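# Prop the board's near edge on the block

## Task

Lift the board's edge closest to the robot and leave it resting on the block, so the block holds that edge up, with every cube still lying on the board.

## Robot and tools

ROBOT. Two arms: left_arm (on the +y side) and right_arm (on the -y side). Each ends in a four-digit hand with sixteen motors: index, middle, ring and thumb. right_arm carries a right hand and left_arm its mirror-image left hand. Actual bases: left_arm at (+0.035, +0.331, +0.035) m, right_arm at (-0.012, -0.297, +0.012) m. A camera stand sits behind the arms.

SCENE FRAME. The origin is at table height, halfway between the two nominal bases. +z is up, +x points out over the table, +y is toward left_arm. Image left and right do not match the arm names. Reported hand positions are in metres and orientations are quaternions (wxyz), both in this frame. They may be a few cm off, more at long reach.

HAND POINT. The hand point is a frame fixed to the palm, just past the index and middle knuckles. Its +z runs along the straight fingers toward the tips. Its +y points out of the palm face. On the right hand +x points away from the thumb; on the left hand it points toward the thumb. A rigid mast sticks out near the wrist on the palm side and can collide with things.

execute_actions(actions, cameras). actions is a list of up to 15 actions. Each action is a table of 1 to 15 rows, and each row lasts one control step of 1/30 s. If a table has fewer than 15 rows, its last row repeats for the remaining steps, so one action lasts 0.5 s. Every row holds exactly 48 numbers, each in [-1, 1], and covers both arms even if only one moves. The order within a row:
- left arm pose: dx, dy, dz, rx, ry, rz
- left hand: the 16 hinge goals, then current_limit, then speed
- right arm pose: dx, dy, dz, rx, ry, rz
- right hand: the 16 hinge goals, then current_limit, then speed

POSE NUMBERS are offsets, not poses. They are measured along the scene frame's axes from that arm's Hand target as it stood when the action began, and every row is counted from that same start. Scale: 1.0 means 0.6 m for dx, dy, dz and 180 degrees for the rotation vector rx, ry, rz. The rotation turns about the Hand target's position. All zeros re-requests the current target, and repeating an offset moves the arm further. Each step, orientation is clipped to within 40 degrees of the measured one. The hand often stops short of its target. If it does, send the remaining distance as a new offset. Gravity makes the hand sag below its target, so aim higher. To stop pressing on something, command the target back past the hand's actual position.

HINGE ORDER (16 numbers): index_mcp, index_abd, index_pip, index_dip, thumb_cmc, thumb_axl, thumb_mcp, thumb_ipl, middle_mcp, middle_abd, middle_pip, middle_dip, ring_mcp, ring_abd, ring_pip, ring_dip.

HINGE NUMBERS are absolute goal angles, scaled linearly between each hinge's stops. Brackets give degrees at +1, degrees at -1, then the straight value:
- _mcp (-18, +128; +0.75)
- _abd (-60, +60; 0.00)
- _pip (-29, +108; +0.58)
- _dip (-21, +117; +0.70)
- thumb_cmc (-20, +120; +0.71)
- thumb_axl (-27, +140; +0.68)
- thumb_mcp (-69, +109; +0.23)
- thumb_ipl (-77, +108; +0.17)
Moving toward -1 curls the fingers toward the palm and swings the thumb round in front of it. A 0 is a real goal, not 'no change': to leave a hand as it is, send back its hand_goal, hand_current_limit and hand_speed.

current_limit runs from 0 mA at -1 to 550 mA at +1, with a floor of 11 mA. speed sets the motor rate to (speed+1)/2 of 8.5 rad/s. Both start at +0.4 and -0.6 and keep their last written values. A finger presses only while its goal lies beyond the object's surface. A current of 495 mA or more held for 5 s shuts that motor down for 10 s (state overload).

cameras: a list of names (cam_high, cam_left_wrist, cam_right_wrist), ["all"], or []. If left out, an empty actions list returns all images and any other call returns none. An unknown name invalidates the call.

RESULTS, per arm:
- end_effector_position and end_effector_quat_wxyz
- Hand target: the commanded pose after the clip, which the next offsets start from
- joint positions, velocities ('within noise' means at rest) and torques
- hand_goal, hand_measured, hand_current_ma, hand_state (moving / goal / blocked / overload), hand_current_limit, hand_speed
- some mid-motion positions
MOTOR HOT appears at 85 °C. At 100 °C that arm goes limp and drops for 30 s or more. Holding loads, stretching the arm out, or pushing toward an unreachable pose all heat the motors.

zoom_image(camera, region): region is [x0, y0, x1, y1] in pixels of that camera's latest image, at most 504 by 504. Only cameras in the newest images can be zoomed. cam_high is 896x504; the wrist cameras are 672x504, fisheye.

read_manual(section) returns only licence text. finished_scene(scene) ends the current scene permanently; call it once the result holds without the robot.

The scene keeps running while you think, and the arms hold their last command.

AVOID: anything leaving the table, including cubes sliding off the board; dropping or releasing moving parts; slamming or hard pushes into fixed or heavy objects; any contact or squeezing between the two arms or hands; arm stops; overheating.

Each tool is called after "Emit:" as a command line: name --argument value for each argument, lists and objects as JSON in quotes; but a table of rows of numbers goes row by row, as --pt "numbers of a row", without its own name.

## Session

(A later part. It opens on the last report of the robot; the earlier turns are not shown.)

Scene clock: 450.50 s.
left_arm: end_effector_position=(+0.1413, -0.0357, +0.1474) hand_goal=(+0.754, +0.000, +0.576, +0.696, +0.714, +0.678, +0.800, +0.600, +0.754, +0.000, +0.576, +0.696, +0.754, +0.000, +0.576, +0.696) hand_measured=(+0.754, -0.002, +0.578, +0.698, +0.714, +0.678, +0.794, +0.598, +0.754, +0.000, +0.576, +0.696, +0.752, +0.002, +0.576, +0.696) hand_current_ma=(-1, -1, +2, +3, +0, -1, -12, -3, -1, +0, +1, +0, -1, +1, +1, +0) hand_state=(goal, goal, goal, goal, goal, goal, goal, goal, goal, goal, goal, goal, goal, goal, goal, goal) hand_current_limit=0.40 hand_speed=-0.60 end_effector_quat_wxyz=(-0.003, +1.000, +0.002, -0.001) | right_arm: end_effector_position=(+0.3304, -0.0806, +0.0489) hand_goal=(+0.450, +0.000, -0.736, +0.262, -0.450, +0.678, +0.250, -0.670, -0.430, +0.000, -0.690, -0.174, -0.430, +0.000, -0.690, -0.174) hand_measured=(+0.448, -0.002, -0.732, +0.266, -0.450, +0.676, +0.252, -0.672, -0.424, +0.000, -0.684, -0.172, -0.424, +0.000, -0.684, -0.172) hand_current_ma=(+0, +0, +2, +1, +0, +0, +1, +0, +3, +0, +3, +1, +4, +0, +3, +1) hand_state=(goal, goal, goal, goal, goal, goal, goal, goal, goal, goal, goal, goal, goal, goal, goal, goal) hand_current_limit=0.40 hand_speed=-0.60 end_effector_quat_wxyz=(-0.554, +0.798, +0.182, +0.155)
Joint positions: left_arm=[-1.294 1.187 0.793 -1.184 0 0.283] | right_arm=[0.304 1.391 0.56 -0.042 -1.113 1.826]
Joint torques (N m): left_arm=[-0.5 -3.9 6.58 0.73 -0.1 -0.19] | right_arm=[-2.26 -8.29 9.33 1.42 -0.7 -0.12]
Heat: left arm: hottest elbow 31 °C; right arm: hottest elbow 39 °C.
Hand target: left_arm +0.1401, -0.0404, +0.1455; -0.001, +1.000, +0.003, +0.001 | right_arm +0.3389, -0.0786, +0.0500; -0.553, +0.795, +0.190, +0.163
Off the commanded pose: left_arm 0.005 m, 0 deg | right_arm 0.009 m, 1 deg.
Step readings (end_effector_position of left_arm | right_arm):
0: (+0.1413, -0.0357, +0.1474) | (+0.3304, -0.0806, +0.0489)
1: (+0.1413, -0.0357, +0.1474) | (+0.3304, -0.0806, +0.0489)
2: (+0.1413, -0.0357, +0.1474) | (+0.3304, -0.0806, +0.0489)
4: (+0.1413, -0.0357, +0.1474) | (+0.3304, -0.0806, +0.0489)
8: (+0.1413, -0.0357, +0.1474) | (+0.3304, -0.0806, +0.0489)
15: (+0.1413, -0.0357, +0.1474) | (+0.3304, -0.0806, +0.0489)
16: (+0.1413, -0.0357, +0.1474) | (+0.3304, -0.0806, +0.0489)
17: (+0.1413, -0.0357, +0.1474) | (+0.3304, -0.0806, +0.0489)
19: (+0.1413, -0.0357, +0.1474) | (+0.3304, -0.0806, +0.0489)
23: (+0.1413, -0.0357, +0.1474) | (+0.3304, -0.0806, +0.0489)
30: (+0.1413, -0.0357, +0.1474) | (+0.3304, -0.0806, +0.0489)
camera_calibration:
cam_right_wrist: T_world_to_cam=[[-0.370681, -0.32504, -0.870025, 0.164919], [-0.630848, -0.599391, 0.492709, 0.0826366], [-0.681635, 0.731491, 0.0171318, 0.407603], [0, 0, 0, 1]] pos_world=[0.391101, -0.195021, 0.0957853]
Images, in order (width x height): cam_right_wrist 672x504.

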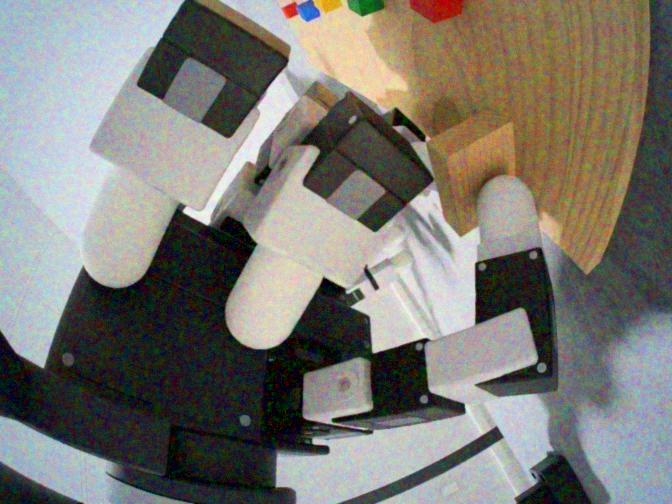

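Emit:
execute_actions --actions '[[[0,0,0,0,0,0,0.754,0,0.576,0.696,0.714,0.678,0.8,0.6,0.754,0,0.576,0.696,0.754,0,0.576,0.696,0.4,-0.6,0,0,0,0,0,0,0.4,0,-0.737,0.261,-0.45,0.678,0.2,-0.671,-0.43,0,-0.69,-0.174,-0.43,0,-0.69,-0.174,0.4,-0.6]],[[0,0,0,0,0,0,0.754,0,0.576,0.696,0.714,0.678,0.8,0.6,0.754,0,0.576,0.696,0.754,0,0.576,0.696,0.4,-0.6,0,0,0,0,0,0,0.34,0,-0.737,0.261,-0.45,0.678,0.16,-0.671,-0.43,0,-0.69,-0.174,-0.43,0,-0.69,-0.174,0.4,-0.6]]]' --cameras '["cam_right_wrist"]'

Emit:
zoom_image --camera "cam_right_wrist" --region '[400, 0, 672, 300]'

Scene clock: 454.37 s.
left_arm: end_effector_position=(+0.1413, -0.0357, +0.1474) hand_goal=(+0.754, +0.000, +0.576, +0.696, +0.714, +0.678, +0.800, +0.600, +0.754, +0.000, +0.576, +0.696, +0.754, +0.000, +0.576, +0.696) hand_measured=(+0.754, -0.002, +0.578, +0.698, +0.714, +0.678, +0.794, +0.598, +0.754, +0.000, +0.576, +0.696, +0.752, +0.002, +0.576, +0.696) hand_current_ma=(-1, -1, +2, +3, +0, -1, -12, -3, -1, +0, +1, +0, -1, +1, +1, +0) hand_state=(goal, goal, goal, goal, goal, goal, goal, goal, goal, goal, goal, goal, goal, goal, goal, goal) hand_current_limit=0.40 hand_speed=-0.60 end_effector_quat_wxyz=(-0.003, +1.000, +0.002, -0.001) | right_arm: end_effector_position=(+0.3303, -0.0805, +0.0489) hand_goal=(+0.340, +0.000, -0.736, +0.262, -0.450, +0.678, +0.160, -0.670, -0.430, +0.000, -0.690, -0.174, -0.430, +0.000, -0.690, -0.174) hand_measured=(+0.430, -0.002, -0.722, +0.264, -0.450, +0.676, +0.234, -0.664, -0.424, +0.000, -0.684, -0.172, -0.424, +0.000, -0.684, -0.172) hand_current_ma=(+227, +0, +11, +1, +0, +0, +228, +5, +3, +0, +3, +1, +4, +0, +3, +1) hand_state=(blocked, goal, goal, goal, goal, goal, blocked, goal, goal, goal, goal, goal, goal, goal, goal, goal) hand_current_limit=0.40 hand_speed=-0.60 end_effector_quat_wxyz=(-0.554, +0.797, +0.182, +0.154)
Joint positions: left_arm=[-1.294 1.187 0.793 -1.184 0 0.283] | right_arm=[0.304 1.391 0.56 -0.042 -1.114 1.826]
Joint torques (N m): left_arm=[-0.5 -3.84 6.63 0.77 -0.09 -0.18] | right_arm=[-2.37 -8.18 9.37 1.42 -0.67 -0.11]
Heat: left arm: hottest elbow 31 °C; right arm: hottest elbow 39 °C.
Hand target: left_arm +0.1401, -0.0404, +0.1455; -0.001, +1.000, +0.003, +0.001 | right_arm +0.3389, -0.0786, +0.0500; -0.553, +0.795, +0.190, +0.163
Off the commanded pose: left_arm 0.005 m, 0 deg | right_arm 0.009 m, 1 deg.
Step readings (end_effector_position of left_arm | right_arm):
0: (+0.1413, -0.0357, +0.1474) | (+0.3304, -0.0806, +0.0489)
1: (+0.1413, -0.0357, +0.1474) | (+0.3304, -0.0806, +0.0489)
2: (+0.1413, -0.0357, +0.1474) | (+0.3304, -0.0806, +0.0489)
4: (+0.1413, -0.0357, +0.1474) | (+0.3304, -0.0806, +0.0489)
8: (+0.1413, -0.0357, +0.1474) | (+0.3304, -0.0806, +0.0489)
15: (+0.1413, -0.0357, +0.1474) | (+0.3304, -0.0806, +0.0489)
16: (+0.1413, -0.0357, +0.1474) | (+0.3304, -0.0806, +0.0489)
17: (+0.1413, -0.0357, +0.1474) | (+0.3304, -0.0806, +0.0489)
19: (+0.1413, -0.0357, +0.1474) | (+0.3303, -0.0805, +0.0489)
23: (+0.1413, -0.0357, +0.1474) | (+0.3303, -0.0805, +0.0489)
30: (+0.1413, -0.0357, +0.1474) | (+0.3303, -0.0805, +0.0489)
camera_calibration:
cam_right_wrist: T_world_to_cam=[[-0.370617, -0.324669, -0.870191, 0.165015], [-0.630556, -0.599952, 0.492398, 0.0825042], [-0.68194, 0.731196, 0.0176305, 0.407544], [0, 0, 0, 1]] pos_world=[0.391101, -0.19492, 0.0957844]
Images, in order (width x height): cam_right_wrist 672x504.

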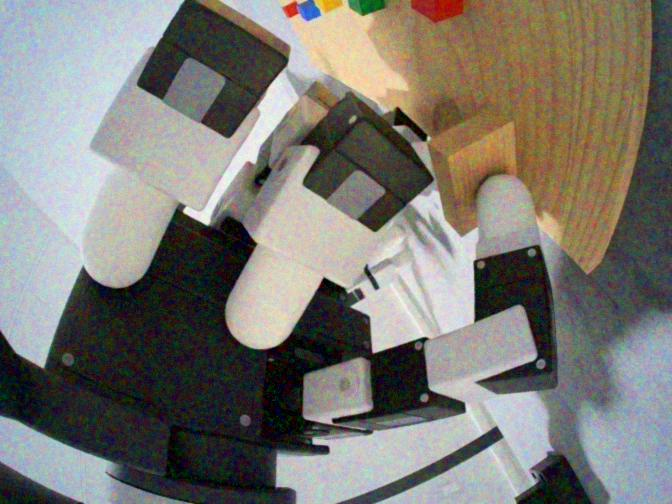

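Scaled by 1.680 from the camera's 672x504 image, which has a finer 960x720 frame.

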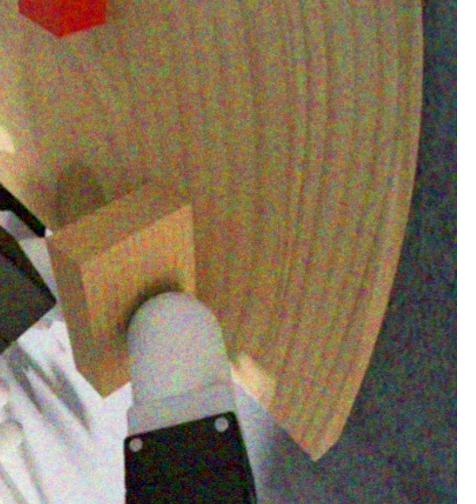

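Emit:
execute_actions --actions '[[[0,0,0,0,0,0,0.754,0,0.576,0.696,0.714,0.678,0.8,0.6,0.754,0,0.576,0.696,0.754,0,0.576,0.696,0.4,-0.6,0,0,0,0,0,0,0.2,0,-0.78,0.261,-0.45,0.678,0.0,-0.7,-0.43,0,-0.69,-0.174,-0.43,0,-0.69,-0.174,0.75,-0.6]],[[0,0,0,0,0,0,0.754,0,0.576,0.696,0.714,0.678,0.8,0.6,0.754,0,0.576,0.696,0.754,0,0.576,0.696,0.4,-0.6,0,0,0.025,0,0,0,0.15,0,-0.8,0.261,-0.45,0.678,-0.1,-0.72,-0.43,0,-0.69,-0.174,-0.43,0,-0.69,-0.174,0.75,-0.6]],[[0,0,0,0,0,0,0.754,0,0.576,0.696,0.714,0.678,0.8,0.6,0.754,0,0.576,0.696,0.754,0,0.576,0.696,0.4,-0.6,0,0,0.025,0,0,0,0.15,0,-0.8,0.261,-0.45,0.678,-0.1,-0.72,-0.43,0,-0.69,-0.174,-0.43,0,-0.69,-0.174,0.75,-0.6]]]' --cameras '["cam_right_wrist"]'

Emit:
zoom_image --camera "cam_right_wrist" --region '[400, 0, 672, 300]'

Scene clock: 459.70 s.
left_arm: end_effector_position=(+0.1413, -0.0357, +0.1474) hand_goal=(+0.754, +0.000, +0.576, +0.696, +0.714, +0.678, +0.800, +0.600, +0.754, +0.000, +0.576, +0.696, +0.754, +0.000, +0.576, +0.696) hand_measured=(+0.754, -0.002, +0.578, +0.698, +0.714, +0.678, +0.794, +0.598, +0.754, +0.000, +0.576, +0.696, +0.752, +0.002, +0.576, +0.696) hand_current_ma=(-1, -1, +2, +3, +0, -1, -12, -3, -1, +0, +1, +0, -1, +1, +1, +0) hand_state=(goal, goal, goal, goal, goal, goal, goal, goal, goal, goal, goal, goal, goal, goal, goal, goal) hand_current_limit=0.40 hand_speed=-0.60 end_effector_quat_wxyz=(-0.003, +1.000, +0.002, -0.001) | right_arm: end_effector_position=(+0.3187, -0.0853, +0.0512) hand_goal=(+0.150, +0.000, -0.800, +0.262, -0.450, +0.678, -0.100, -0.720, -0.430, +0.000, -0.690, -0.174, -0.430, +0.000, -0.690, -0.174) hand_measured=(+0.426, +0.000, -0.728, +0.294, -0.446, +0.678, +0.228, -0.668, -0.424, +0.000, -0.684, -0.172, -0.424, +0.000, -0.684, -0.172) hand_current_ma=(+481, +0, +147, +39, +2, +0, +481, +139, +3, +0, +3, +1, +4, +0, +3, +1) hand_state=(blocked, goal, blocked, blocked, goal, goal, blocked, blocked, goal, goal, goal, goal, goal, goal, goal, goal) hand_current_limit=0.75 hand_speed=-0.60 end_effector_quat_wxyz=(-0.549, +0.806, +0.173, +0.137)
Joint positions: left_arm=[-1.294 1.187 0.793 -1.184 0 0.283] | right_arm=[0.304 1.358 0.561 -0.131 -1.104 1.811]
Joint torques (N m): left_arm=[-0.67 -3.78 6.54 0.76 -0.09 -0.19] | right_arm=[-2.32 -11.52 12.25 0.51 -1.1 0.05]
Heat: left arm: hottest elbow 31 °C; right arm: hottest elbow 38 °C.
Hand target: left_arm +0.1401, -0.0404, +0.1455; -0.001, +1.000, +0.003, +0.001 | right_arm +0.3388, -0.0786, +0.0799; -0.553, +0.795, +0.190, +0.163
Off the commanded pose: left_arm 0.005 m, 0 deg | right_arm 0.036 m, 4 deg.
Step readings (end_effector_position of left_arm | right_arm):
0: (+0.1413, -0.0357, +0.1474) | (+0.3303, -0.0805, +0.0489)
1: (+0.1413, -0.0357, +0.1474) | (+0.3303, -0.0805, +0.0489)
2: (+0.1413, -0.0357, +0.1474) | (+0.3303, -0.0805, +0.0490)
4: (+0.1413, -0.0357, +0.1474) | (+0.3303, -0.0805, +0.0490)
8: (+0.1413, -0.0357, +0.1474) | (+0.3303, -0.0805, +0.0490)
15: (+0.1413, -0.0357, +0.1474) | (+0.3303, -0.0805, +0.0490)
16: (+0.1413, -0.0357, +0.1474) | (+0.3303, -0.0805, +0.0490)
17: (+0.1413, -0.0357, +0.1474) | (+0.3302, -0.0805, +0.0489)
19: (+0.1413, -0.0357, +0.1474) | (+0.3294, -0.0808, +0.0484)
23: (+0.1413, -0.0357, +0.1474) | (+0.3289, -0.0815, +0.0488)
30: (+0.1413, -0.0357, +0.1474) | (+0.3278, -0.0819, +0.0487)
31: (+0.1413, -0.0357, +0.1474) | (+0.3277, -0.0820, +0.0487)
32: (+0.1413, -0.0357, +0.1474) | (+0.3273, -0.0822, +0.0489)
34: (+0.1413, -0.0357, +0.1474) | (+0.3257, -0.0831, +0.0498)
38: (+0.1413, -0.0357, +0.1474) | (+0.3215, -0.0846, +0.0511)
45: (+0.1413, -0.0357, +0.1474) | (+0.3192, -0.0852, +0.0514)
camera_calibration:
cam_right_wrist: T_world_to_cam=[[-0.403551, -0.343377, -0.848079, 0.168844], [-0.611519, -0.588247, 0.52916, 0.0642257], [-0.680582, 0.732159, 0.027406, 0.402234], [0, 0, 0, 1]] pos_world=[0.381165, -0.198741, 0.098184]
Images, in order (width x height): cam_right_wrist 672x504.

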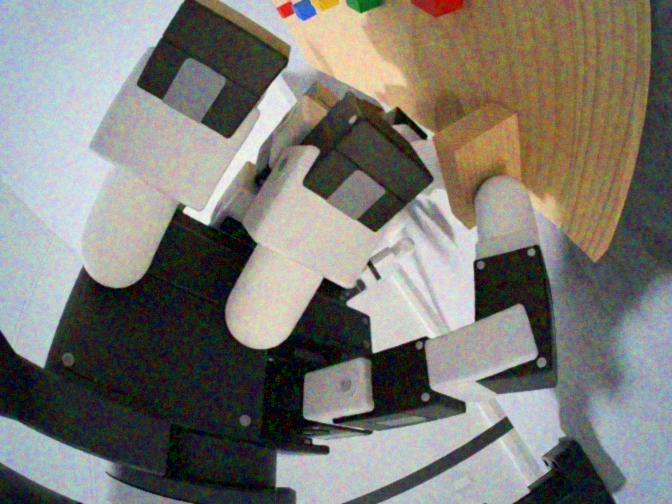

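Scaled by 1.680 from the camera's 672x504 image, which has a finer 960x720 frame.

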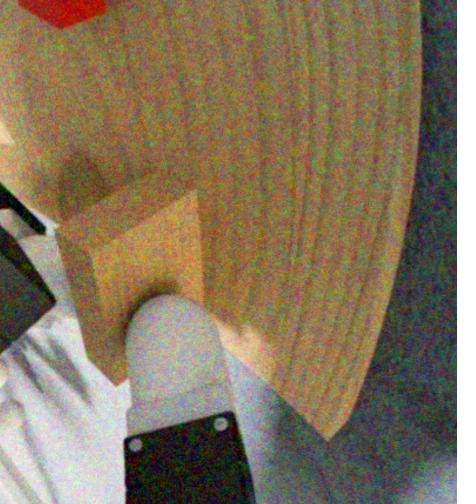

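Emit:
execute_actions --actions '[[[0,0,0,0,0,0,0.754,0,0.576,0.696,0.714,0.678,0.8,0.6,0.754,0,0.576,0.696,0.754,0,0.576,0.696,0.4,-0.6,0,0,0.02,0,0,0,0.15,0,-0.8,0.261,-0.45,0.678,-0.1,-0.72,-0.43,0,-0.69,-0.174,-0.43,0,-0.69,-0.174,0.75,-0.6]],[[0,0,0,0,0,0,0.754,0,0.576,0.696,0.714,0.678,0.8,0.6,0.754,0,0.576,0.696,0.754,0,0.576,0.696,0.4,-0.6,0,0,0.02,0,0,0,0.15,0,-0.8,0.261,-0.45,0.678,-0.1,-0.72,-0.43,0,-0.69,-0.174,-0.43,0,-0.69,-0.174,0.75,-0.6]]]' --cameras '["cam_right_wrist", "cam_high"]'

Emit:
zoom_image --camera "cam_right_wrist" --region '[400, 0, 672, 300]'

Emit:
zoom_image --camera "cam_high" --region '[380, 120, 520, 220]'

Scene clock: 465.43 s.
left_arm: end_effector_position=(+0.1413, -0.0357, +0.1474) hand_goal=(+0.754, +0.000, +0.576, +0.696, +0.714, +0.678, +0.800, +0.600, +0.754, +0.000, +0.576, +0.696, +0.754, +0.000, +0.576, +0.696) hand_measured=(+0.754, -0.002, +0.578, +0.698, +0.714, +0.678, +0.794, +0.598, +0.754, +0.000, +0.576, +0.696, +0.752, +0.002, +0.576, +0.696) hand_current_ma=(-1, -1, +2, +3, +0, -1, -12, -3, -1, +0, +1, +0, -1, +1, +1, +0) hand_state=(goal, goal, goal, goal, goal, goal, goal, goal, goal, goal, goal, goal, goal, goal, goal, goal) hand_current_limit=0.40 hand_speed=-0.60 end_effector_quat_wxyz=(-0.003, +1.000, +0.002, -0.001) | right_arm: end_effector_position=(+0.3212, -0.0839, +0.0836) hand_goal=(+0.150, +0.000, -0.800, +0.262, -0.450, +0.678, -0.100, -0.720, -0.430, +0.000, -0.690, -0.174, -0.430, +0.000, -0.690, -0.174) hand_measured=(+0.358, +0.000, -0.756, +0.282, -0.442, +0.682, +0.192, -0.682, -0.424, +0.000, -0.684, -0.172, -0.424, +0.000, -0.684, -0.172) hand_current_ma=(+481, +0, +67, +18, +4, +1, +481, +82, +3, +0, +3, +1, +4, +0, +3, +1) hand_state=(blocked, goal, blocked, goal, goal, goal, blocked, blocked, goal, goal, goal, goal, goal, goal, goal, goal) hand_current_limit=0.75 hand_speed=-0.60 end_effector_quat_wxyz=(-0.551, +0.802, +0.180, +0.146)
Joint positions: left_arm=[-1.294 1.187 0.793 -1.184 0 0.283] | right_arm=[0.304 1.278 0.594 -0.221 -1.11 1.811]
Joint torques (N m): left_arm=[-0.44 -3.9 6.56 0.7 -0.1 -0.18] | right_arm=[-2.32 -9.23 13.09 0.7 -0.85 0.04]
Heat: left arm: hottest elbow 31 °C; right arm: hottest elbow 39 °C.
Hand target: left_arm +0.1401, -0.0404, +0.1455; -0.001, +1.000, +0.003, +0.001 | right_arm +0.3389, -0.0786, +0.1040; -0.553, +0.795, +0.190, +0.163
Off the commanded pose: left_arm 0.005 m, 0 deg | right_arm 0.027 m, 2 deg.
Step readings (end_effector_position of left_arm | right_arm):
0: (+0.1413, -0.0357, +0.1474) | (+0.3187, -0.0853, +0.0512)
1: (+0.1413, -0.0357, +0.1474) | (+0.3187, -0.0853, +0.0513)
2: (+0.1413, -0.0357, +0.1474) | (+0.3183, -0.0856, +0.0513)
4: (+0.1413, -0.0357, +0.1474) | (+0.3167, -0.0860, +0.0525)
8: (+0.1413, -0.0357, +0.1474) | (+0.3146, -0.0866, +0.0566)
15: (+0.1413, -0.0357, +0.1474) | (+0.3135, -0.0869, +0.0583)
16: (+0.1413, -0.0357, +0.1474) | (+0.3136, -0.0869, +0.0586)
17: (+0.1413, -0.0357, +0.1474) | (+0.3132, -0.0870, +0.0587)
19: (+0.1413, -0.0357, +0.1474) | (+0.3126, -0.0871, +0.0605)
23: (+0.1413, -0.0357, +0.1474) | (+0.3144, -0.0862, +0.0709)
30: (+0.1413, -0.0357, +0.1474) | (+0.3219, -0.0837, +0.0839)
camera_calibration:
cam_right_wrist: T_world_to_cam=[[-0.384152, -0.33609, -0.859925, 0.193244], [-0.620743, -0.595444, 0.510024, 0.0534774], [-0.683451, 0.729719, 0.0201156, 0.403333], [0, 0, 0, 1]] pos_world=[0.383089, -0.19753, 0.130787]
Images, in order (width x height): cam_high 896x504, cam_right_wrist 672x504.

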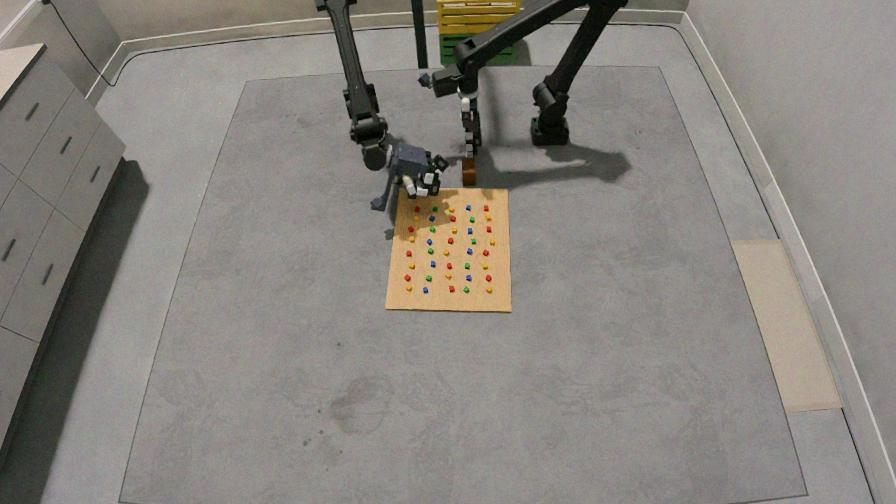

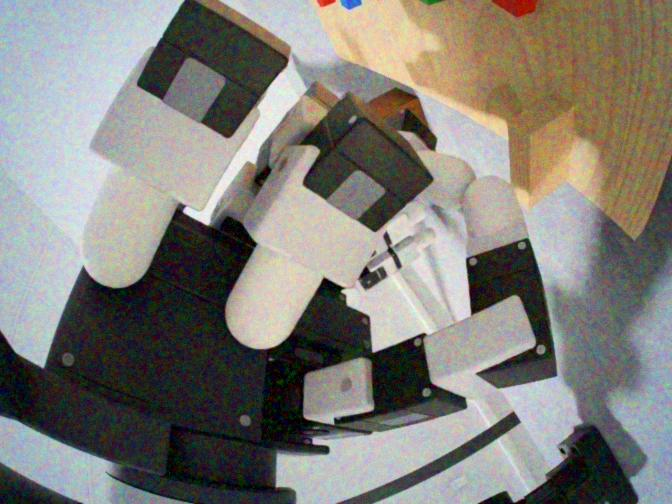

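Scaled by 1.680 from the camera's 672x504 image, which has a finer 960x720 frame.

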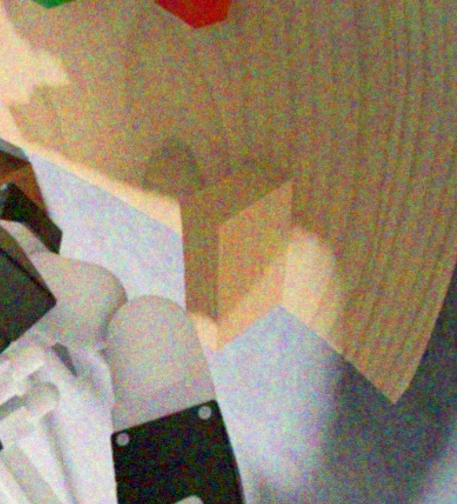

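Scaled by 3.600 from the camera's 896x504 image, which has a finer 1280x720 frame.

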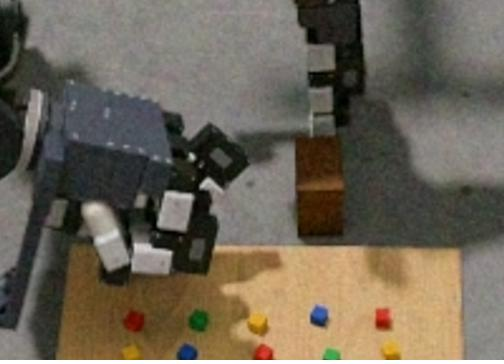

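Emit:
execute_actions --actions '[[[0,0,0,0,0,0,0.754,0,0.576,0.696,0.714,0.678,0.8,0.6,0.754,0,0.576,0.696,0.754,0,0.576,0.696,0.4,-0.6,0,-0.01,0.02,0.0265,-0.07,0.0085,0.863,0,-0.65,-0.319,-0.417,0.678,0.182,-0.97,-0.43,0,-0.69,-0.174,-0.43,0,-0.69,-0.174,0.4,-0.6]],[[0,0,0,0,0,0,0.754,0,0.576,0.696,0.714,0.678,0.8,0.6,0.754,0,0.576,0.696,0.754,0,0.576,0.696,0.4,-0.6,-0.01,-0.02,0,0.0265,-0.07,0.0085,0.863,0,-0.65,-0.319,-0.417,0.678,0.182,-0.97,-0.43,0,-0.69,-0.174,-0.43,0,-0.69,-0.174,0.4,-0.6]],[[0,0,0,0,0,0,0.754,0,0.576,0.696,0.714,0.678,0.8,0.6,0.754,0,0.576,0.696,0.754,0,0.576,0.696,0.4,-0.6,0,0,-0.04,0,0,0,0.863,0,-0.65,-0.319,-0.417,0.678,0.182,-0.97,-0.43,0,-0.69,-0.174,-0.43,0,-0.69,-0.174,0.4,-0.6]]]' --cameras '["cam_right_wrist", "cam_high"]'

Emit:
zoom_image --camera "cam_high" --region '[380, 120, 520, 220]'

Scene clock: 513.80 s.
left_arm: end_effector_position=(+0.1413, -0.0357, +0.1474) hand_goal=(+0.754, +0.000, +0.576, +0.696, +0.714, +0.678, +0.800, +0.600, +0.754, +0.000, +0.576, +0.696, +0.754, +0.000, +0.576, +0.696) hand_measured=(+0.754, -0.002, +0.578, +0.698, +0.714, +0.678, +0.794, +0.598, +0.754, +0.000, +0.576, +0.696, +0.752, +0.002, +0.576, +0.696) hand_current_ma=(-1, -1, +2, +3, +0, -1, -12, -3, -1, +0, +1, +0, -1, +1, +1, +0) hand_state=(goal, goal, goal, goal, goal, goal, goal, goal, goal, goal, goal, goal, goal, goal, goal, goal) hand_current_limit=0.40 hand_speed=-0.60 end_effector_quat_wxyz=(-0.003, +1.000, +0.002, -0.001) | right_arm: end_effector_position=(+0.3314, -0.0935, +0.0960) hand_goal=(+0.864, +0.000, -0.650, -0.318, -0.416, +0.678, +0.182, -0.970, -0.430, +0.000, -0.690, -0.174, -0.430, +0.000, -0.690, -0.174) hand_measured=(+0.852, +0.000, -0.652, -0.314, -0.414, +0.676, +0.184, -0.966, -0.424, +0.000, -0.684, -0.172, -0.424, +0.000, -0.684, -0.172) hand_current_ma=(-9, +0, +0, +1, +1, +0, +1, +2, +3, +0, +3, +1, +3, +0, +3, +1) hand_state=(goal, goal, goal, goal, goal, goal, goal, goal, goal, goal, goal, goal, goal, goal, goal, goal) hand_current_limit=0.40 hand_speed=-0.60 end_effector_quat_wxyz=(-0.564, +0.683, +0.322, +0.335)
Joint positions: left_arm=[-1.294 1.187 0.793 -1.184 0 0.283] | right_arm=[0.22 1.276 0.358 0.428 -1.268 1.693]
Joint torques (N m): left_arm=[-0.44 -3.84 6.58 0.72 -0.1 -0.18] | right_arm=[-3.08 -6.07 7.79 1.73 -0.66 0.07]
Heat: left arm: hottest elbow 31 °C; right arm: hottest elbow 41 °C.
Hand target: left_arm +0.1401, -0.0404, +0.1455; -0.001, +1.000, +0.003, +0.001 | right_arm +0.3328, -0.0966, +0.0920; -0.566, +0.686, +0.313, +0.333
Off the commanded pose: left_arm 0.005 m, 0 deg | right_arm 0.005 m, 1 deg.
Step readings (end_effector_position of left_arm | right_arm):
0: (+0.1413, -0.0357, +0.1474) | (+0.3212, -0.0839, +0.0836)
1: (+0.1413, -0.0357, +0.1474) | (+0.3211, -0.0837, +0.0837)
2: (+0.1413, -0.0357, +0.1474) | (+0.3216, -0.0822, +0.0857)
4: (+0.1413, -0.0357, +0.1474) | (+0.3249, -0.0800, +0.0919)
8: (+0.1413, -0.0357, +0.1474) | (+0.3301, -0.0807, +0.1080)
15: (+0.1413, -0.0357, +0.1474) | (+0.3336, -0.0823, +0.1120)
16: (+0.1413, -0.0357, +0.1474) | (+0.3333, -0.0821, +0.1119)
17: (+0.1413, -0.0357, +0.1474) | (+0.3329, -0.0819, +0.1124)
19: (+0.1413, -0.0357, +0.1474) | (+0.3304, -0.0834, +0.1125)
23: (+0.1413, -0.0357, +0.1474) | (+0.3220, -0.0925, +0.1056)
30: (+0.1413, -0.0357, +0.1474) | (+0.3275, -0.0939, +0.1132)
31: (+0.1413, -0.0357, +0.1474) | (+0.3287, -0.0938, +0.1148)
32: (+0.1413, -0.0357, +0.1474) | (+0.3298, -0.0937, +0.1157)
34: (+0.1413, -0.0357, +0.1474) | (+0.3313, -0.0934, +0.1141)
38: (+0.1413, -0.0357, +0.1474) | (+0.3290, -0.0940, +0.0988)
45: (+0.1413, -0.0357, +0.1474) | (+0.3296, -0.0939, +0.0933)
camera_calibration:
cam_right_wrist: T_world_to_cam=[[0.101133, -0.177128, -0.978978, 0.0700716], [-0.718441, -0.693694, 0.0512932, 0.114979], [-0.688197, 0.698151, -0.197411, 0.436567], [0, 0, 0, 1]] pos_world=[0.375963, -0.212618, 0.148884]
Images, in order (width x height): cam_high 896x504, cam_right_wrist 672x504.

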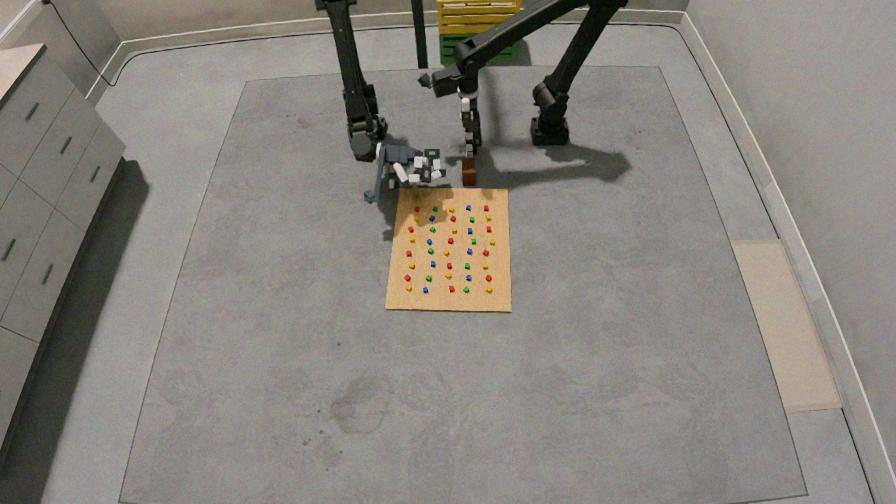

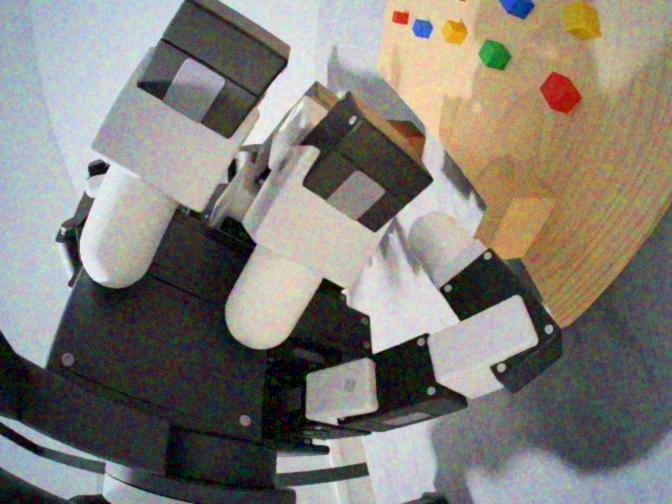

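Scaled by 3.600 from the camera's 896x504 image, which has a finer 1280x720 frame.

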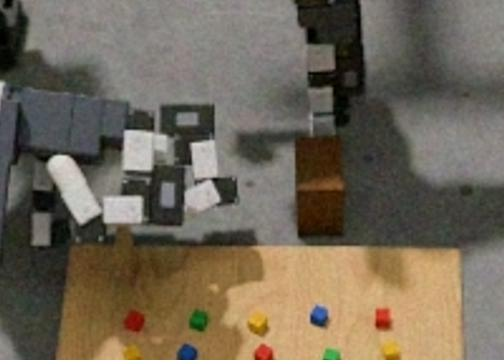

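Emit:
zoom_image --camera "cam_right_wrist" --region '[400, 130, 600, 350]'

Scaled by 2.291 from the camera's 672x504 image, which has a finer 960x720 frame.

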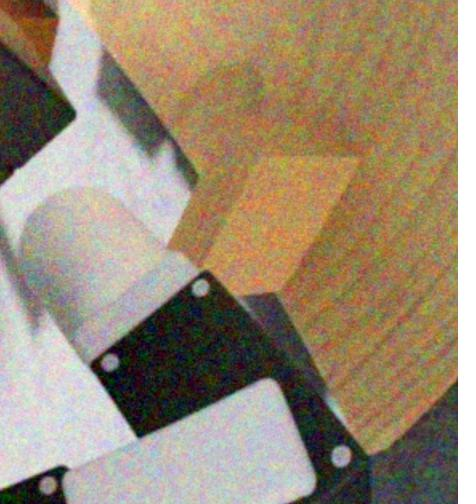

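Emit:
execute_actions --actions '[[[0,0,0,0,0,0,0.754,0,0.576,0.696,0.714,0.678,0.8,0.6,0.754,0,0.576,0.696,0.754,0,0.576,0.696,0.4,-0.6,-0.008,-0.009,-0.03,0,0,0,0.863,0,-0.65,-0.319,-0.417,0.678,0.182,-0.97,-0.43,0,-0.69,-0.174,-0.43,0,-0.69,-0.174,0.4,-0.6]],[[0,0,0,0,0,0,0.754,0,0.576,0.696,0.714,0.678,0.8,0.6,0.754,0,0.576,0.696,0.754,0,0.576,0.696,0.4,-0.6,0,0,-0.025,0,0,0,0.863,0,-0.65,-0.319,-0.417,0.678,0.182,-0.97,-0.43,0,-0.69,-0.174,-0.43,0,-0.69,-0.174,0.4,-0.6]]]' --cameras '["cam_right_wrist"]'

Emit:
zoom_image --camera "cam_right_wrist" --region '[400, 130, 600, 350]'

Scene clock: 524.70 s.
left_arm: end_effector_position=(+0.1413, -0.0357, +0.1474) hand_goal=(+0.754, +0.000, +0.576, +0.696, +0.714, +0.678, +0.800, +0.600, +0.754, +0.000, +0.576, +0.696, +0.754, +0.000, +0.576, +0.696) hand_measured=(+0.754, -0.002, +0.578, +0.698, +0.714, +0.678, +0.794, +0.598, +0.754, +0.000, +0.576, +0.696, +0.752, +0.002, +0.576, +0.696) hand_current_ma=(-1, -1, +2, +3, +0, -1, -12, -3, -1, +0, +1, +0, -1, +1, +1, +0) hand_state=(goal, goal, goal, goal, goal, goal, goal, goal, goal, goal, goal, goal, goal, goal, goal, goal) hand_current_limit=0.40 hand_speed=-0.60 end_effector_quat_wxyz=(-0.003, +1.000, +0.002, -0.001) | right_arm: end_effector_position=(+0.3261, -0.0987, +0.0619) hand_goal=(+0.864, +0.000, -0.650, -0.318, -0.416, +0.678, +0.182, -0.970, -0.430, +0.000, -0.690, -0.174, -0.430, +0.000, -0.690, -0.174) hand_measured=(+0.854, +0.000, -0.652, -0.314, -0.414, +0.676, +0.184, -0.966, -0.424, +0.000, -0.684, -0.172, -0.424, +0.000, -0.684, -0.172) hand_current_ma=(-8, +0, +0, +1, +1, +0, +1, +2, +3, +0, +3, +1, +3, +0, +3, +1) hand_state=(goal, goal, goal, goal, goal, goal, goal, goal, goal, goal, goal, goal, goal, goal, goal, goal) hand_current_limit=0.40 hand_speed=-0.60 end_effector_quat_wxyz=(-0.567, +0.686, +0.315, +0.329)
Joint positions: left_arm=[-1.294 1.187 0.793 -1.184 0 0.283] | right_arm=[0.203 1.404 0.321 0.569 -1.282 1.689]
Joint torques (N m): left_arm=[-0.56 -3.96 6.53 0.72 -0.12 -0.17] | right_arm=[-2.96 -6.65 6.28 1.63 -0.69 -0.13]
Heat: left arm: hottest elbow 31 °C; right arm: hottest elbow 40 °C.
Hand target: left_arm +0.1401, -0.0404, +0.1455; -0.001, +1.000, +0.003, +0.001 | right_arm +0.3279, -0.1020, +0.0588; -0.566, +0.686, +0.313, +0.333
Off the commanded pose: left_arm 0.005 m, 0 deg | right_arm 0.005 m, 1 deg.
Step readings (end_effector_position of left_arm | right_arm):
0: (+0.1413, -0.0357, +0.1474) | (+0.3314, -0.0935, +0.0960)
1: (+0.1413, -0.0357, +0.1474) | (+0.3314, -0.0935, +0.0959)
2: (+0.1413, -0.0357, +0.1474) | (+0.3313, -0.0936, +0.0955)
4: (+0.1413, -0.0357, +0.1474) | (+0.3303, -0.0947, +0.0922)
8: (+0.1413, -0.0357, +0.1474) | (+0.3252, -0.0982, +0.0788)
15: (+0.1413, -0.0357, +0.1474) | (+0.3240, -0.0991, +0.0747)
16: (+0.1413, -0.0357, +0.1474) | (+0.3243, -0.0990, +0.0750)
17: (+0.1413, -0.0357, +0.1474) | (+0.3248, -0.0989, +0.0750)
19: (+0.1413, -0.0357, +0.1474) | (+0.3261, -0.0987, +0.0730)
23: (+0.1413, -0.0357, +0.1474) | (+0.3253, -0.0988, +0.0634)
30: (+0.1413, -0.0357, +0.1474) | (+0.3249, -0.0989, +0.0606)
camera_calibration:
cam_right_wrist: T_world_to_cam=[[0.080619, -0.175129, -0.981239, 0.0432888], [-0.719649, -0.691357, 0.0642651, 0.109142], [-0.689641, 0.700967, -0.181768, 0.429632], [0, 0, 0, 1]] pos_world=[0.371346, -0.21812, 0.113556]
Images, in order (width x height): cam_right_wrist 672x504.

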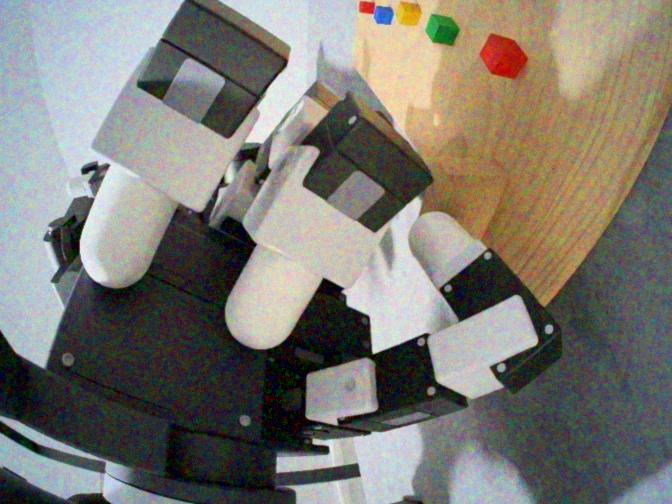

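Scaled by 2.291 from the camera's 672x504 image, which has a finer 960x720 frame.

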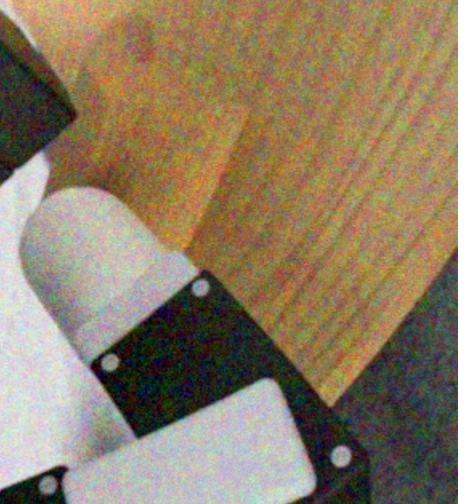

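Emit:
execute_actions --actions '[[[0,0,0,0,0,0,0.754,0,0.576,0.696,0.714,0.678,0.8,0.6,0.754,0,0.576,0.696,0.754,0,0.576,0.696,0.4,-0.6,0.005,-0.01,-0.015,0,0,0,0.863,0,-0.65,-0.319,-0.417,0.678,0.182,-0.97,-0.43,0,-0.69,-0.174,-0.43,0,-0.69,-0.174,0.4,-0.6]],[[0,0,0,0,0,0,0.754,0,0.576,0.696,0.714,0.678,0.8,0.6,0.754,0,0.576,0.696,0.754,0,0.576,0.696,0.4,-0.6,0,0,-0.02,0,0,0,0.863,0,-0.65,-0.319,-0.417,0.678,0.182,-0.97,-0.43,0,-0.69,-0.174,-0.43,0,-0.69,-0.174,0.4,-0.6]]]' --cameras '["cam_right_wrist"]'

Emit:
zoom_image --camera "cam_right_wrist" --region '[400, 130, 600, 350]'

Scene clock: 530.27 s.
left_arm: end_effector_position=(+0.1413, -0.0357, +0.1474) hand_goal=(+0.754, +0.000, +0.576, +0.696, +0.714, +0.678, +0.800, +0.600, +0.754, +0.000, +0.576, +0.696, +0.754, +0.000, +0.576, +0.696) hand_measured=(+0.754, -0.002, +0.578, +0.698, +0.714, +0.678, +0.794, +0.598, +0.754, +0.000, +0.576, +0.696, +0.752, +0.002, +0.576, +0.696) hand_current_ma=(-1, -1, +2, +3, +0, -1, -12, -3, -1, +0, +1, +0, -1, +1, +1, +0) hand_state=(goal, goal, goal, goal, goal, goal, goal, goal, goal, goal, goal, goal, goal, goal, goal, goal) hand_current_limit=0.40 hand_speed=-0.60 end_effector_quat_wxyz=(-0.003, +1.000, +0.002, -0.001) | right_arm: end_effector_position=(+0.3297, -0.1047, +0.0447) hand_goal=(+0.864, +0.000, -0.650, -0.318, -0.416, +0.678, +0.182, -0.970, -0.430, +0.000, -0.690, -0.174, -0.430, +0.000, -0.690, -0.174) hand_measured=(+0.854, +0.000, -0.652, -0.314, -0.426, +0.676, +0.180, -0.984, -0.424, +0.000, -0.684, -0.172, -0.424, +0.000, -0.684, -0.172) hand_current_ma=(-8, +0, +0, +1, -6, -1, -1, -16, +3, +0, +3, +1, +3, +0, +3, +1) hand_state=(goal, goal, goal, goal, goal, goal, goal, goal, goal, goal, goal, goal, goal, goal, goal, goal) hand_current_limit=0.40 hand_speed=-0.60 end_effector_quat_wxyz=(-0.569, +0.684, +0.316, +0.331)
Joint positions: left_arm=[-1.294 1.187 0.793 -1.184 0 0.283] | right_arm=[0.177 1.493 0.321 0.631 -1.308 1.655]
Joint torques (N m): left_arm=[-0.5 -3.96 6.56 0.7 -0.09 -0.19] | right_arm=[-2.9 -6.24 5.52 1.62 -0.47 -0.21]
Heat: left arm: hottest elbow 31 °C; right arm: hottest elbow 39 °C.
Hand target: left_arm +0.1401, -0.0404, +0.1455; -0.001, +1.000, +0.003, +0.001 | right_arm +0.3310, -0.1081, +0.0379; -0.566, +0.686, +0.313, +0.333
Off the commanded pose: left_arm 0.005 m, 0 deg | right_arm 0.008 m, 1 deg.
Step readings (end_effector_position of left_arm | right_arm):
0: (+0.1413, -0.0357, +0.1474) | (+0.3261, -0.0987, +0.0619)
1: (+0.1413, -0.0357, +0.1474) | (+0.3261, -0.0988, +0.0618)
2: (+0.1413, -0.0357, +0.1474) | (+0.3260, -0.0991, +0.0617)
4: (+0.1413, -0.0357, +0.1474) | (+0.3256, -0.1002, +0.0593)
8: (+0.1413, -0.0357, +0.1474) | (+0.3259, -0.1043, +0.0517)
15: (+0.1413, -0.0357, +0.1474) | (+0.3263, -0.1054, +0.0502)
16: (+0.1413, -0.0357, +0.1474) | (+0.3263, -0.1054, +0.0501)
17: (+0.1413, -0.0357, +0.1474) | (+0.3266, -0.1053, +0.0501)
19: (+0.1413, -0.0357, +0.1474) | (+0.3273, -0.1052, +0.0480)
23: (+0.1413, -0.0357, +0.1474) | (+0.3273, -0.1049, +0.0436)
30: (+0.1413, -0.0357, +0.1474) | (+0.3292, -0.1048, +0.0445)
camera_calibration:
cam_right_wrist: T_world_to_cam=[[0.0851337, -0.169594, -0.98183, 0.0242399], [-0.719079, -0.692564, 0.0572777, 0.108629], [-0.689694, 0.701137, -0.180912, 0.433238], [0, 0, 0, 1]] pos_world=[0.374851, -0.224415, 0.0959553]
Images, in order (width x height): cam_right_wrist 672x504.

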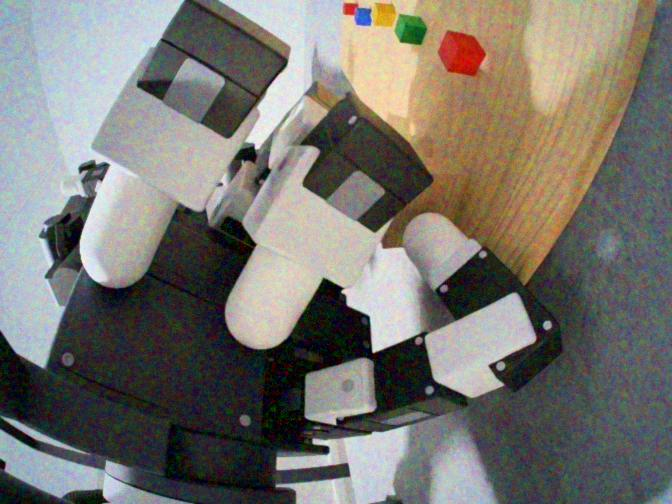

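Scaled by 2.291 from the camera's 672x504 image, which has a finer 960x720 frame.

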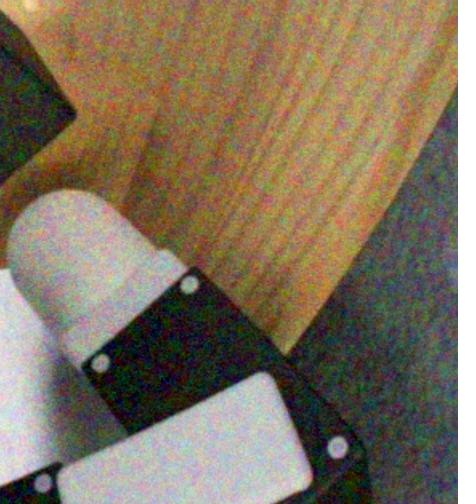

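Emit:
execute_actions --actions '[[[0,0,0,0,0,0,0.754,0,0.576,0.696,0.714,0.678,0.8,0.6,0.754,0,0.576,0.696,0.754,0,0.576,0.696,0.4,-0.6,0,0.02,0.014,0,0,0,0.8,0,-0.65,-0.319,-0.417,0.678,0.182,-0.97,-0.43,0,-0.69,-0.174,-0.43,0,-0.69,-0.174,0.4,-0.6]],[[0,0,0,0,0,0,0.754,0,0.576,0.696,0.714,0.678,0.8,0.6,0.754,0,0.576,0.696,0.754,0,0.576,0.696,0.4,-0.6,0,0,0,0,0,0,0.66,0,-0.65,-0.319,-0.417,0.678,0.182,-0.97,-0.43,0,-0.69,-0.174,-0.43,0,-0.69,-0.174,0.4,-0.6]],[[0,0,0,0,0,0,0.754,0,0.576,0.696,0.714,0.678,0.8,0.6,0.754,0,0.576,0.696,0.754,0,0.576,0.696,0.4,-0.6,0,0,0,0,0,0,0.58,0,-0.65,-0.319,-0.417,0.678,0.182,-0.97,-0.43,0,-0.69,-0.174,-0.43,0,-0.69,-0.174,0.4,-0.6]]]' --cameras '["cam_right_wrist"]'

Emit:
zoom_image --camera "cam_right_wrist" --region '[400, 130, 600, 350]'

Scene clock: 536.70 s.
left_arm: end_effector_position=(+0.1413, -0.0357, +0.1474) hand_goal=(+0.754, +0.000, +0.576, +0.696, +0.714, +0.678, +0.800, +0.600, +0.754, +0.000, +0.576, +0.696, +0.754, +0.000, +0.576, +0.696) hand_measured=(+0.754, -0.002, +0.578, +0.698, +0.714, +0.678, +0.794, +0.598, +0.754, +0.000, +0.576, +0.696, +0.752, +0.002, +0.576, +0.696) hand_current_ma=(-1, -1, +2, +3, +0, -1, -12, -3, -1, +0, +1, +0, -1, +1, +1, +0) hand_state=(goal, goal, goal, goal, goal, goal, goal, goal, goal, goal, goal, goal, goal, goal, goal, goal) hand_current_limit=0.40 hand_speed=-0.60 end_effector_quat_wxyz=(-0.003, +1.000, +0.002, -0.001) | right_arm: end_effector_position=(+0.3339, -0.0992, +0.0482) hand_goal=(+0.580, +0.000, -0.650, -0.318, -0.416, +0.678, +0.182, -0.970, -0.430, +0.000, -0.690, -0.174, -0.430, +0.000, -0.690, -0.174) hand_measured=(+0.594, -0.002, -0.650, -0.314, -0.414, +0.676, +0.184, -0.972, -0.424, +0.000, -0.684, -0.172, -0.424, +0.000, -0.684, -0.172) hand_current_ma=(+13, +0, +0, +1, +0, +0, +0, +0, +3, +0, +3, +1, +3, +0, +3, +1) hand_state=(goal, goal, goal, goal, goal, goal, goal, goal, goal, goal, goal, goal, goal, goal, goal, goal) hand_current_limit=0.40 hand_speed=-0.60 end_effector_quat_wxyz=(-0.563, +0.686, +0.314, +0.338)
Joint positions: left_arm=[-1.294 1.187 0.793 -1.184 0 0.283] | right_arm=[0.202 1.493 0.321 0.687 -1.27 1.705]
Joint torques (N m): left_arm=[-0.44 -3.9 6.58 0.73 -0.1 -0.18] | right_arm=[-1.61 -7.77 5.44 1.68 -0.41 0.05]
Heat: left arm: hottest elbow 31 °C; right arm: hottest elbow 39 °C.
Hand target: left_arm +0.1401, -0.0404, +0.1455; -0.001, +1.000, +0.003, +0.001 | right_arm +0.3309, -0.0960, +0.0463; -0.566, +0.686, +0.313, +0.333
Off the commanded pose: left_arm 0.005 m, 0 deg | right_arm 0.005 m, 1 deg.
Step readings (end_effector_position of left_arm | right_arm):
0: (+0.1413, -0.0357, +0.1474) | (+0.3298, -0.1047, +0.0448)
1: (+0.1413, -0.0357, +0.1474) | (+0.3298, -0.1047, +0.0449)
2: (+0.1413, -0.0357, +0.1474) | (+0.3307, -0.1050, +0.0451)
4: (+0.1413, -0.0357, +0.1474) | (+0.3328, -0.1050, +0.0453)
8: (+0.1413, -0.0357, +0.1474) | (+0.3338, -0.1021, +0.0462)
15: (+0.1413, -0.0357, +0.1474) | (+0.3336, -0.0998, +0.0472)
16: (+0.1413, -0.0357, +0.1474) | (+0.3337, -0.0998, +0.0473)
17: (+0.1413, -0.0357, +0.1474) | (+0.3336, -0.0997, +0.0473)
19: (+0.1413, -0.0357, +0.1474) | (+0.3337, -0.0997, +0.0474)
23: (+0.1413, -0.0357, +0.1474) | (+0.3338, -0.0997, +0.0475)
30: (+0.1413, -0.0357, +0.1474) | (+0.3338, -0.0995, +0.0477)
31: (+0.1413, -0.0357, +0.1474) | (+0.3338, -0.0995, +0.0477)
32: (+0.1413, -0.0357, +0.1474) | (+0.3338, -0.0995, +0.0477)
34: (+0.1413, -0.0357, +0.1474) | (+0.3338, -0.0994, +0.0480)
38: (+0.1413, -0.0357, +0.1474) | (+0.3339, -0.0992, +0.0482)
45: (+0.1413, -0.0357, +0.1474) | (+0.3339, -0.0992, +0.0482)
camera_calibration:
cam_right_wrist: T_world_to_cam=[[0.0913281, -0.175791, -0.980182, 0.0254361], [-0.729556, -0.681762, 0.0542947, 0.119936], [-0.677796, 0.710139, -0.190514, 0.430163], [0, 0, 0, 1]] pos_world=[0.37674, -0.219237, 0.100372]
Images, in order (width x height): cam_right_wrist 672x504.

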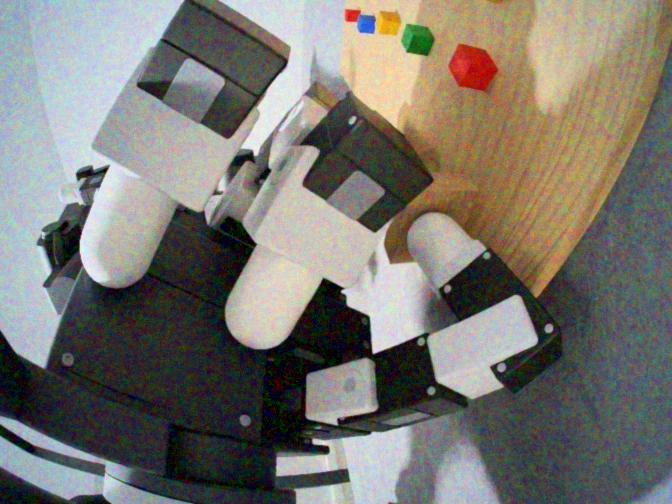

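Scaled by 2.291 from the camera's 672x504 image, which has a finer 960x720 frame.

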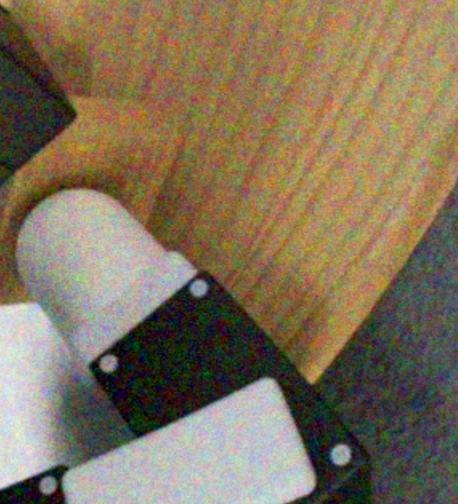

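Emit:
execute_actions --actions '[[[0,0,0,0,0,0,0.754,0,0.576,0.696,0.714,0.678,0.8,0.6,0.754,0,0.576,0.696,0.754,0,0.576,0.696,0.4,-0.6,0,0,-0.012,0,0,0,0.58,0,-0.65,-0.319,-0.417,0.678,0.182,-0.97,-0.43,0,-0.69,-0.174,-0.43,0,-0.69,-0.174,0.4,-0.6]],[[0,0,0,0,0,0,0.754,0,0.576,0.696,0.714,0.678,0.8,0.6,0.754,0,0.576,0.696,0.754,0,0.576,0.696,0.4,-0.6,0,0,0,0,0,0,0.5,0,-0.68,-0.35,-0.417,0.678,0.12,-0.98,-0.43,0,-0.69,-0.174,-0.43,0,-0.69,-0.174,0.5,-0.6]],[[0,0,0,0,0,0,0.754,0,0.576,0.696,0.714,0.678,0.8,0.6,0.754,0,0.576,0.696,0.754,0,0.576,0.696,0.4,-0.6,0,0,0,0,0,0,0.35,0,-0.75,-0.45,-0.417,0.678,0.0,-1,-0.43,0,-0.69,-0.174,-0.43,0,-0.69,-0.174,0.75,-0.6]]]' --cameras '["cam_right_wrist"]'

Emit:
zoom_image --camera "cam_right_wrist" --region '[400, 130, 600, 350]'

Scene clock: 543.10 s.
left_arm: end_effector_position=(+0.1413, -0.0357, +0.1474) hand_goal=(+0.754, +0.000, +0.576, +0.696, +0.714, +0.678, +0.800, +0.600, +0.754, +0.000, +0.576, +0.696, +0.754, +0.000, +0.576, +0.696) hand_measured=(+0.754, -0.002, +0.578, +0.698, +0.714, +0.678, +0.794, +0.598, +0.754, +0.000, +0.576, +0.696, +0.752, +0.002, +0.576, +0.696) hand_current_ma=(-1, -1, +2, +3, +0, -1, -12, -3, -1, +0, +1, +0, -1, +1, +1, +0) hand_state=(goal, goal, goal, goal, goal, goal, goal, goal, goal, goal, goal, goal, goal, goal, goal, goal) hand_current_limit=0.40 hand_speed=-0.60 end_effector_quat_wxyz=(-0.003, +1.000, +0.002, -0.001) | right_arm: end_effector_position=(+0.3363, -0.0987, +0.0481) hand_goal=(+0.350, +0.000, -0.750, -0.450, -0.416, +0.678, +0.000, -1.000, -0.430, +0.000, -0.690, -0.174, -0.430, +0.000, -0.690, -0.174) hand_measured=(+0.572, -0.016, -0.660, -0.392, -0.410, +0.686, +0.156, -0.980, -0.424, +0.000, -0.684, -0.172, -0.424, +0.000, -0.684, -0.172) hand_current_ma=(+481, -12, +202, +104, +4, +5, +481, +31, +3, +0, +3, +1, +3, +0, +3, +1) hand_state=(blocked, goal, blocked, blocked, goal, goal, blocked, blocked, goal, goal, goal, goal, goal, goal, goal, goal) hand_current_limit=0.75 hand_speed=-0.60 end_effector_quat_wxyz=(-0.561, +0.681, +0.320, +0.345)
Joint positions: left_arm=[-1.294 1.187 0.793 -1.184 0 0.283] | right_arm=[0.202 1.512 0.319 0.73 -1.272 1.705]
Joint torques (N m): left_arm=[-0.62 -3.84 6.58 0.7 -0.09 -0.18] | right_arm=[-1.49 -6.77 5.22 1.46 -0.34 0.04]
Heat: left arm: hottest elbow 31 °C; right arm: hottest elbow 38 °C.
Hand target: left_arm +0.1401, -0.0404, +0.1455; -0.001, +1.000, +0.003, +0.001 | right_arm +0.3311, -0.0959, +0.0393; -0.566, +0.686, +0.313, +0.333
Off the commanded pose: left_arm 0.005 m, 0 deg | right_arm 0.011 m, 2 deg.
Step readings (end_effector_position of left_arm | right_arm):
0: (+0.1413, -0.0357, +0.1474) | (+0.3339, -0.0992, +0.0482)
1: (+0.1413, -0.0357, +0.1474) | (+0.3339, -0.0992, +0.0483)
2: (+0.1413, -0.0357, +0.1474) | (+0.3341, -0.0992, +0.0485)
4: (+0.1413, -0.0357, +0.1474) | (+0.3348, -0.0991, +0.0486)
8: (+0.1413, -0.0357, +0.1474) | (+0.3354, -0.0986, +0.0482)
15: (+0.1413, -0.0357, +0.1474) | (+0.3355, -0.0986, +0.0482)
16: (+0.1413, -0.0357, +0.1474) | (+0.3355, -0.0985, +0.0484)
17: (+0.1413, -0.0357, +0.1474) | (+0.3356, -0.0985, +0.0484)
19: (+0.1413, -0.0357, +0.1474) | (+0.3358, -0.0985, +0.0485)
23: (+0.1413, -0.0357, +0.1474) | (+0.3358, -0.0985, +0.0484)
30: (+0.1413, -0.0357, +0.1474) | (+0.3358, -0.0985, +0.0485)
31: (+0.1413, -0.0357, +0.1474) | (+0.3358, -0.0985, +0.0485)
32: (+0.1413, -0.0357, +0.1474) | (+0.3359, -0.0985, +0.0484)
34: (+0.1413, -0.0357, +0.1474) | (+0.3361, -0.0987, +0.0479)
38: (+0.1413, -0.0357, +0.1474) | (+0.3362, -0.0987, +0.0481)
45: (+0.1413, -0.0357, +0.1474) | (+0.3363, -0.0987, +0.0481)
camera_calibration:
cam_right_wrist: T_world_to_cam=[[0.112439, -0.171699, -0.978712, 0.0184406], [-0.7299, -0.682611, 0.035899, 0.122954], [-0.674243, 0.710325, -0.202075, 0.430829], [0, 0, 0, 1]] pos_world=[0.378154, -0.218933, 0.100694]
Images, in order (width x height): cam_right_wrist 672x504.

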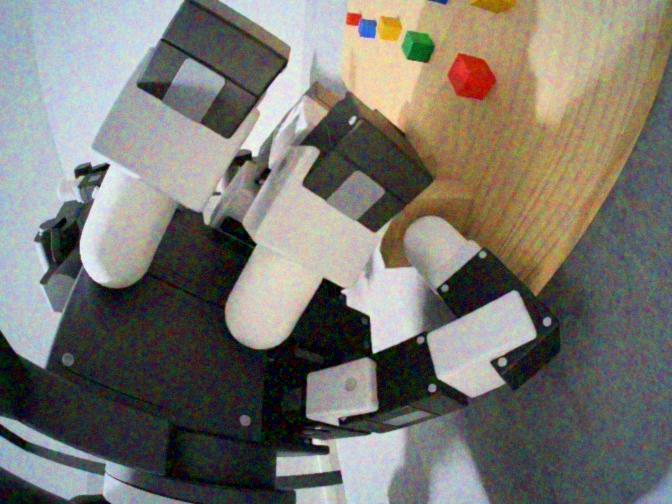

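Scaled by 2.291 from the camera's 672x504 image, which has a finer 960x720 frame.

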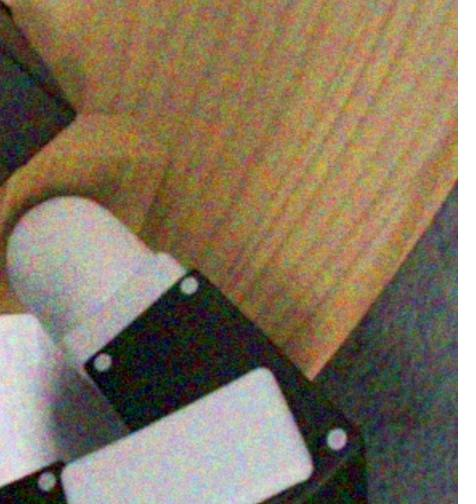

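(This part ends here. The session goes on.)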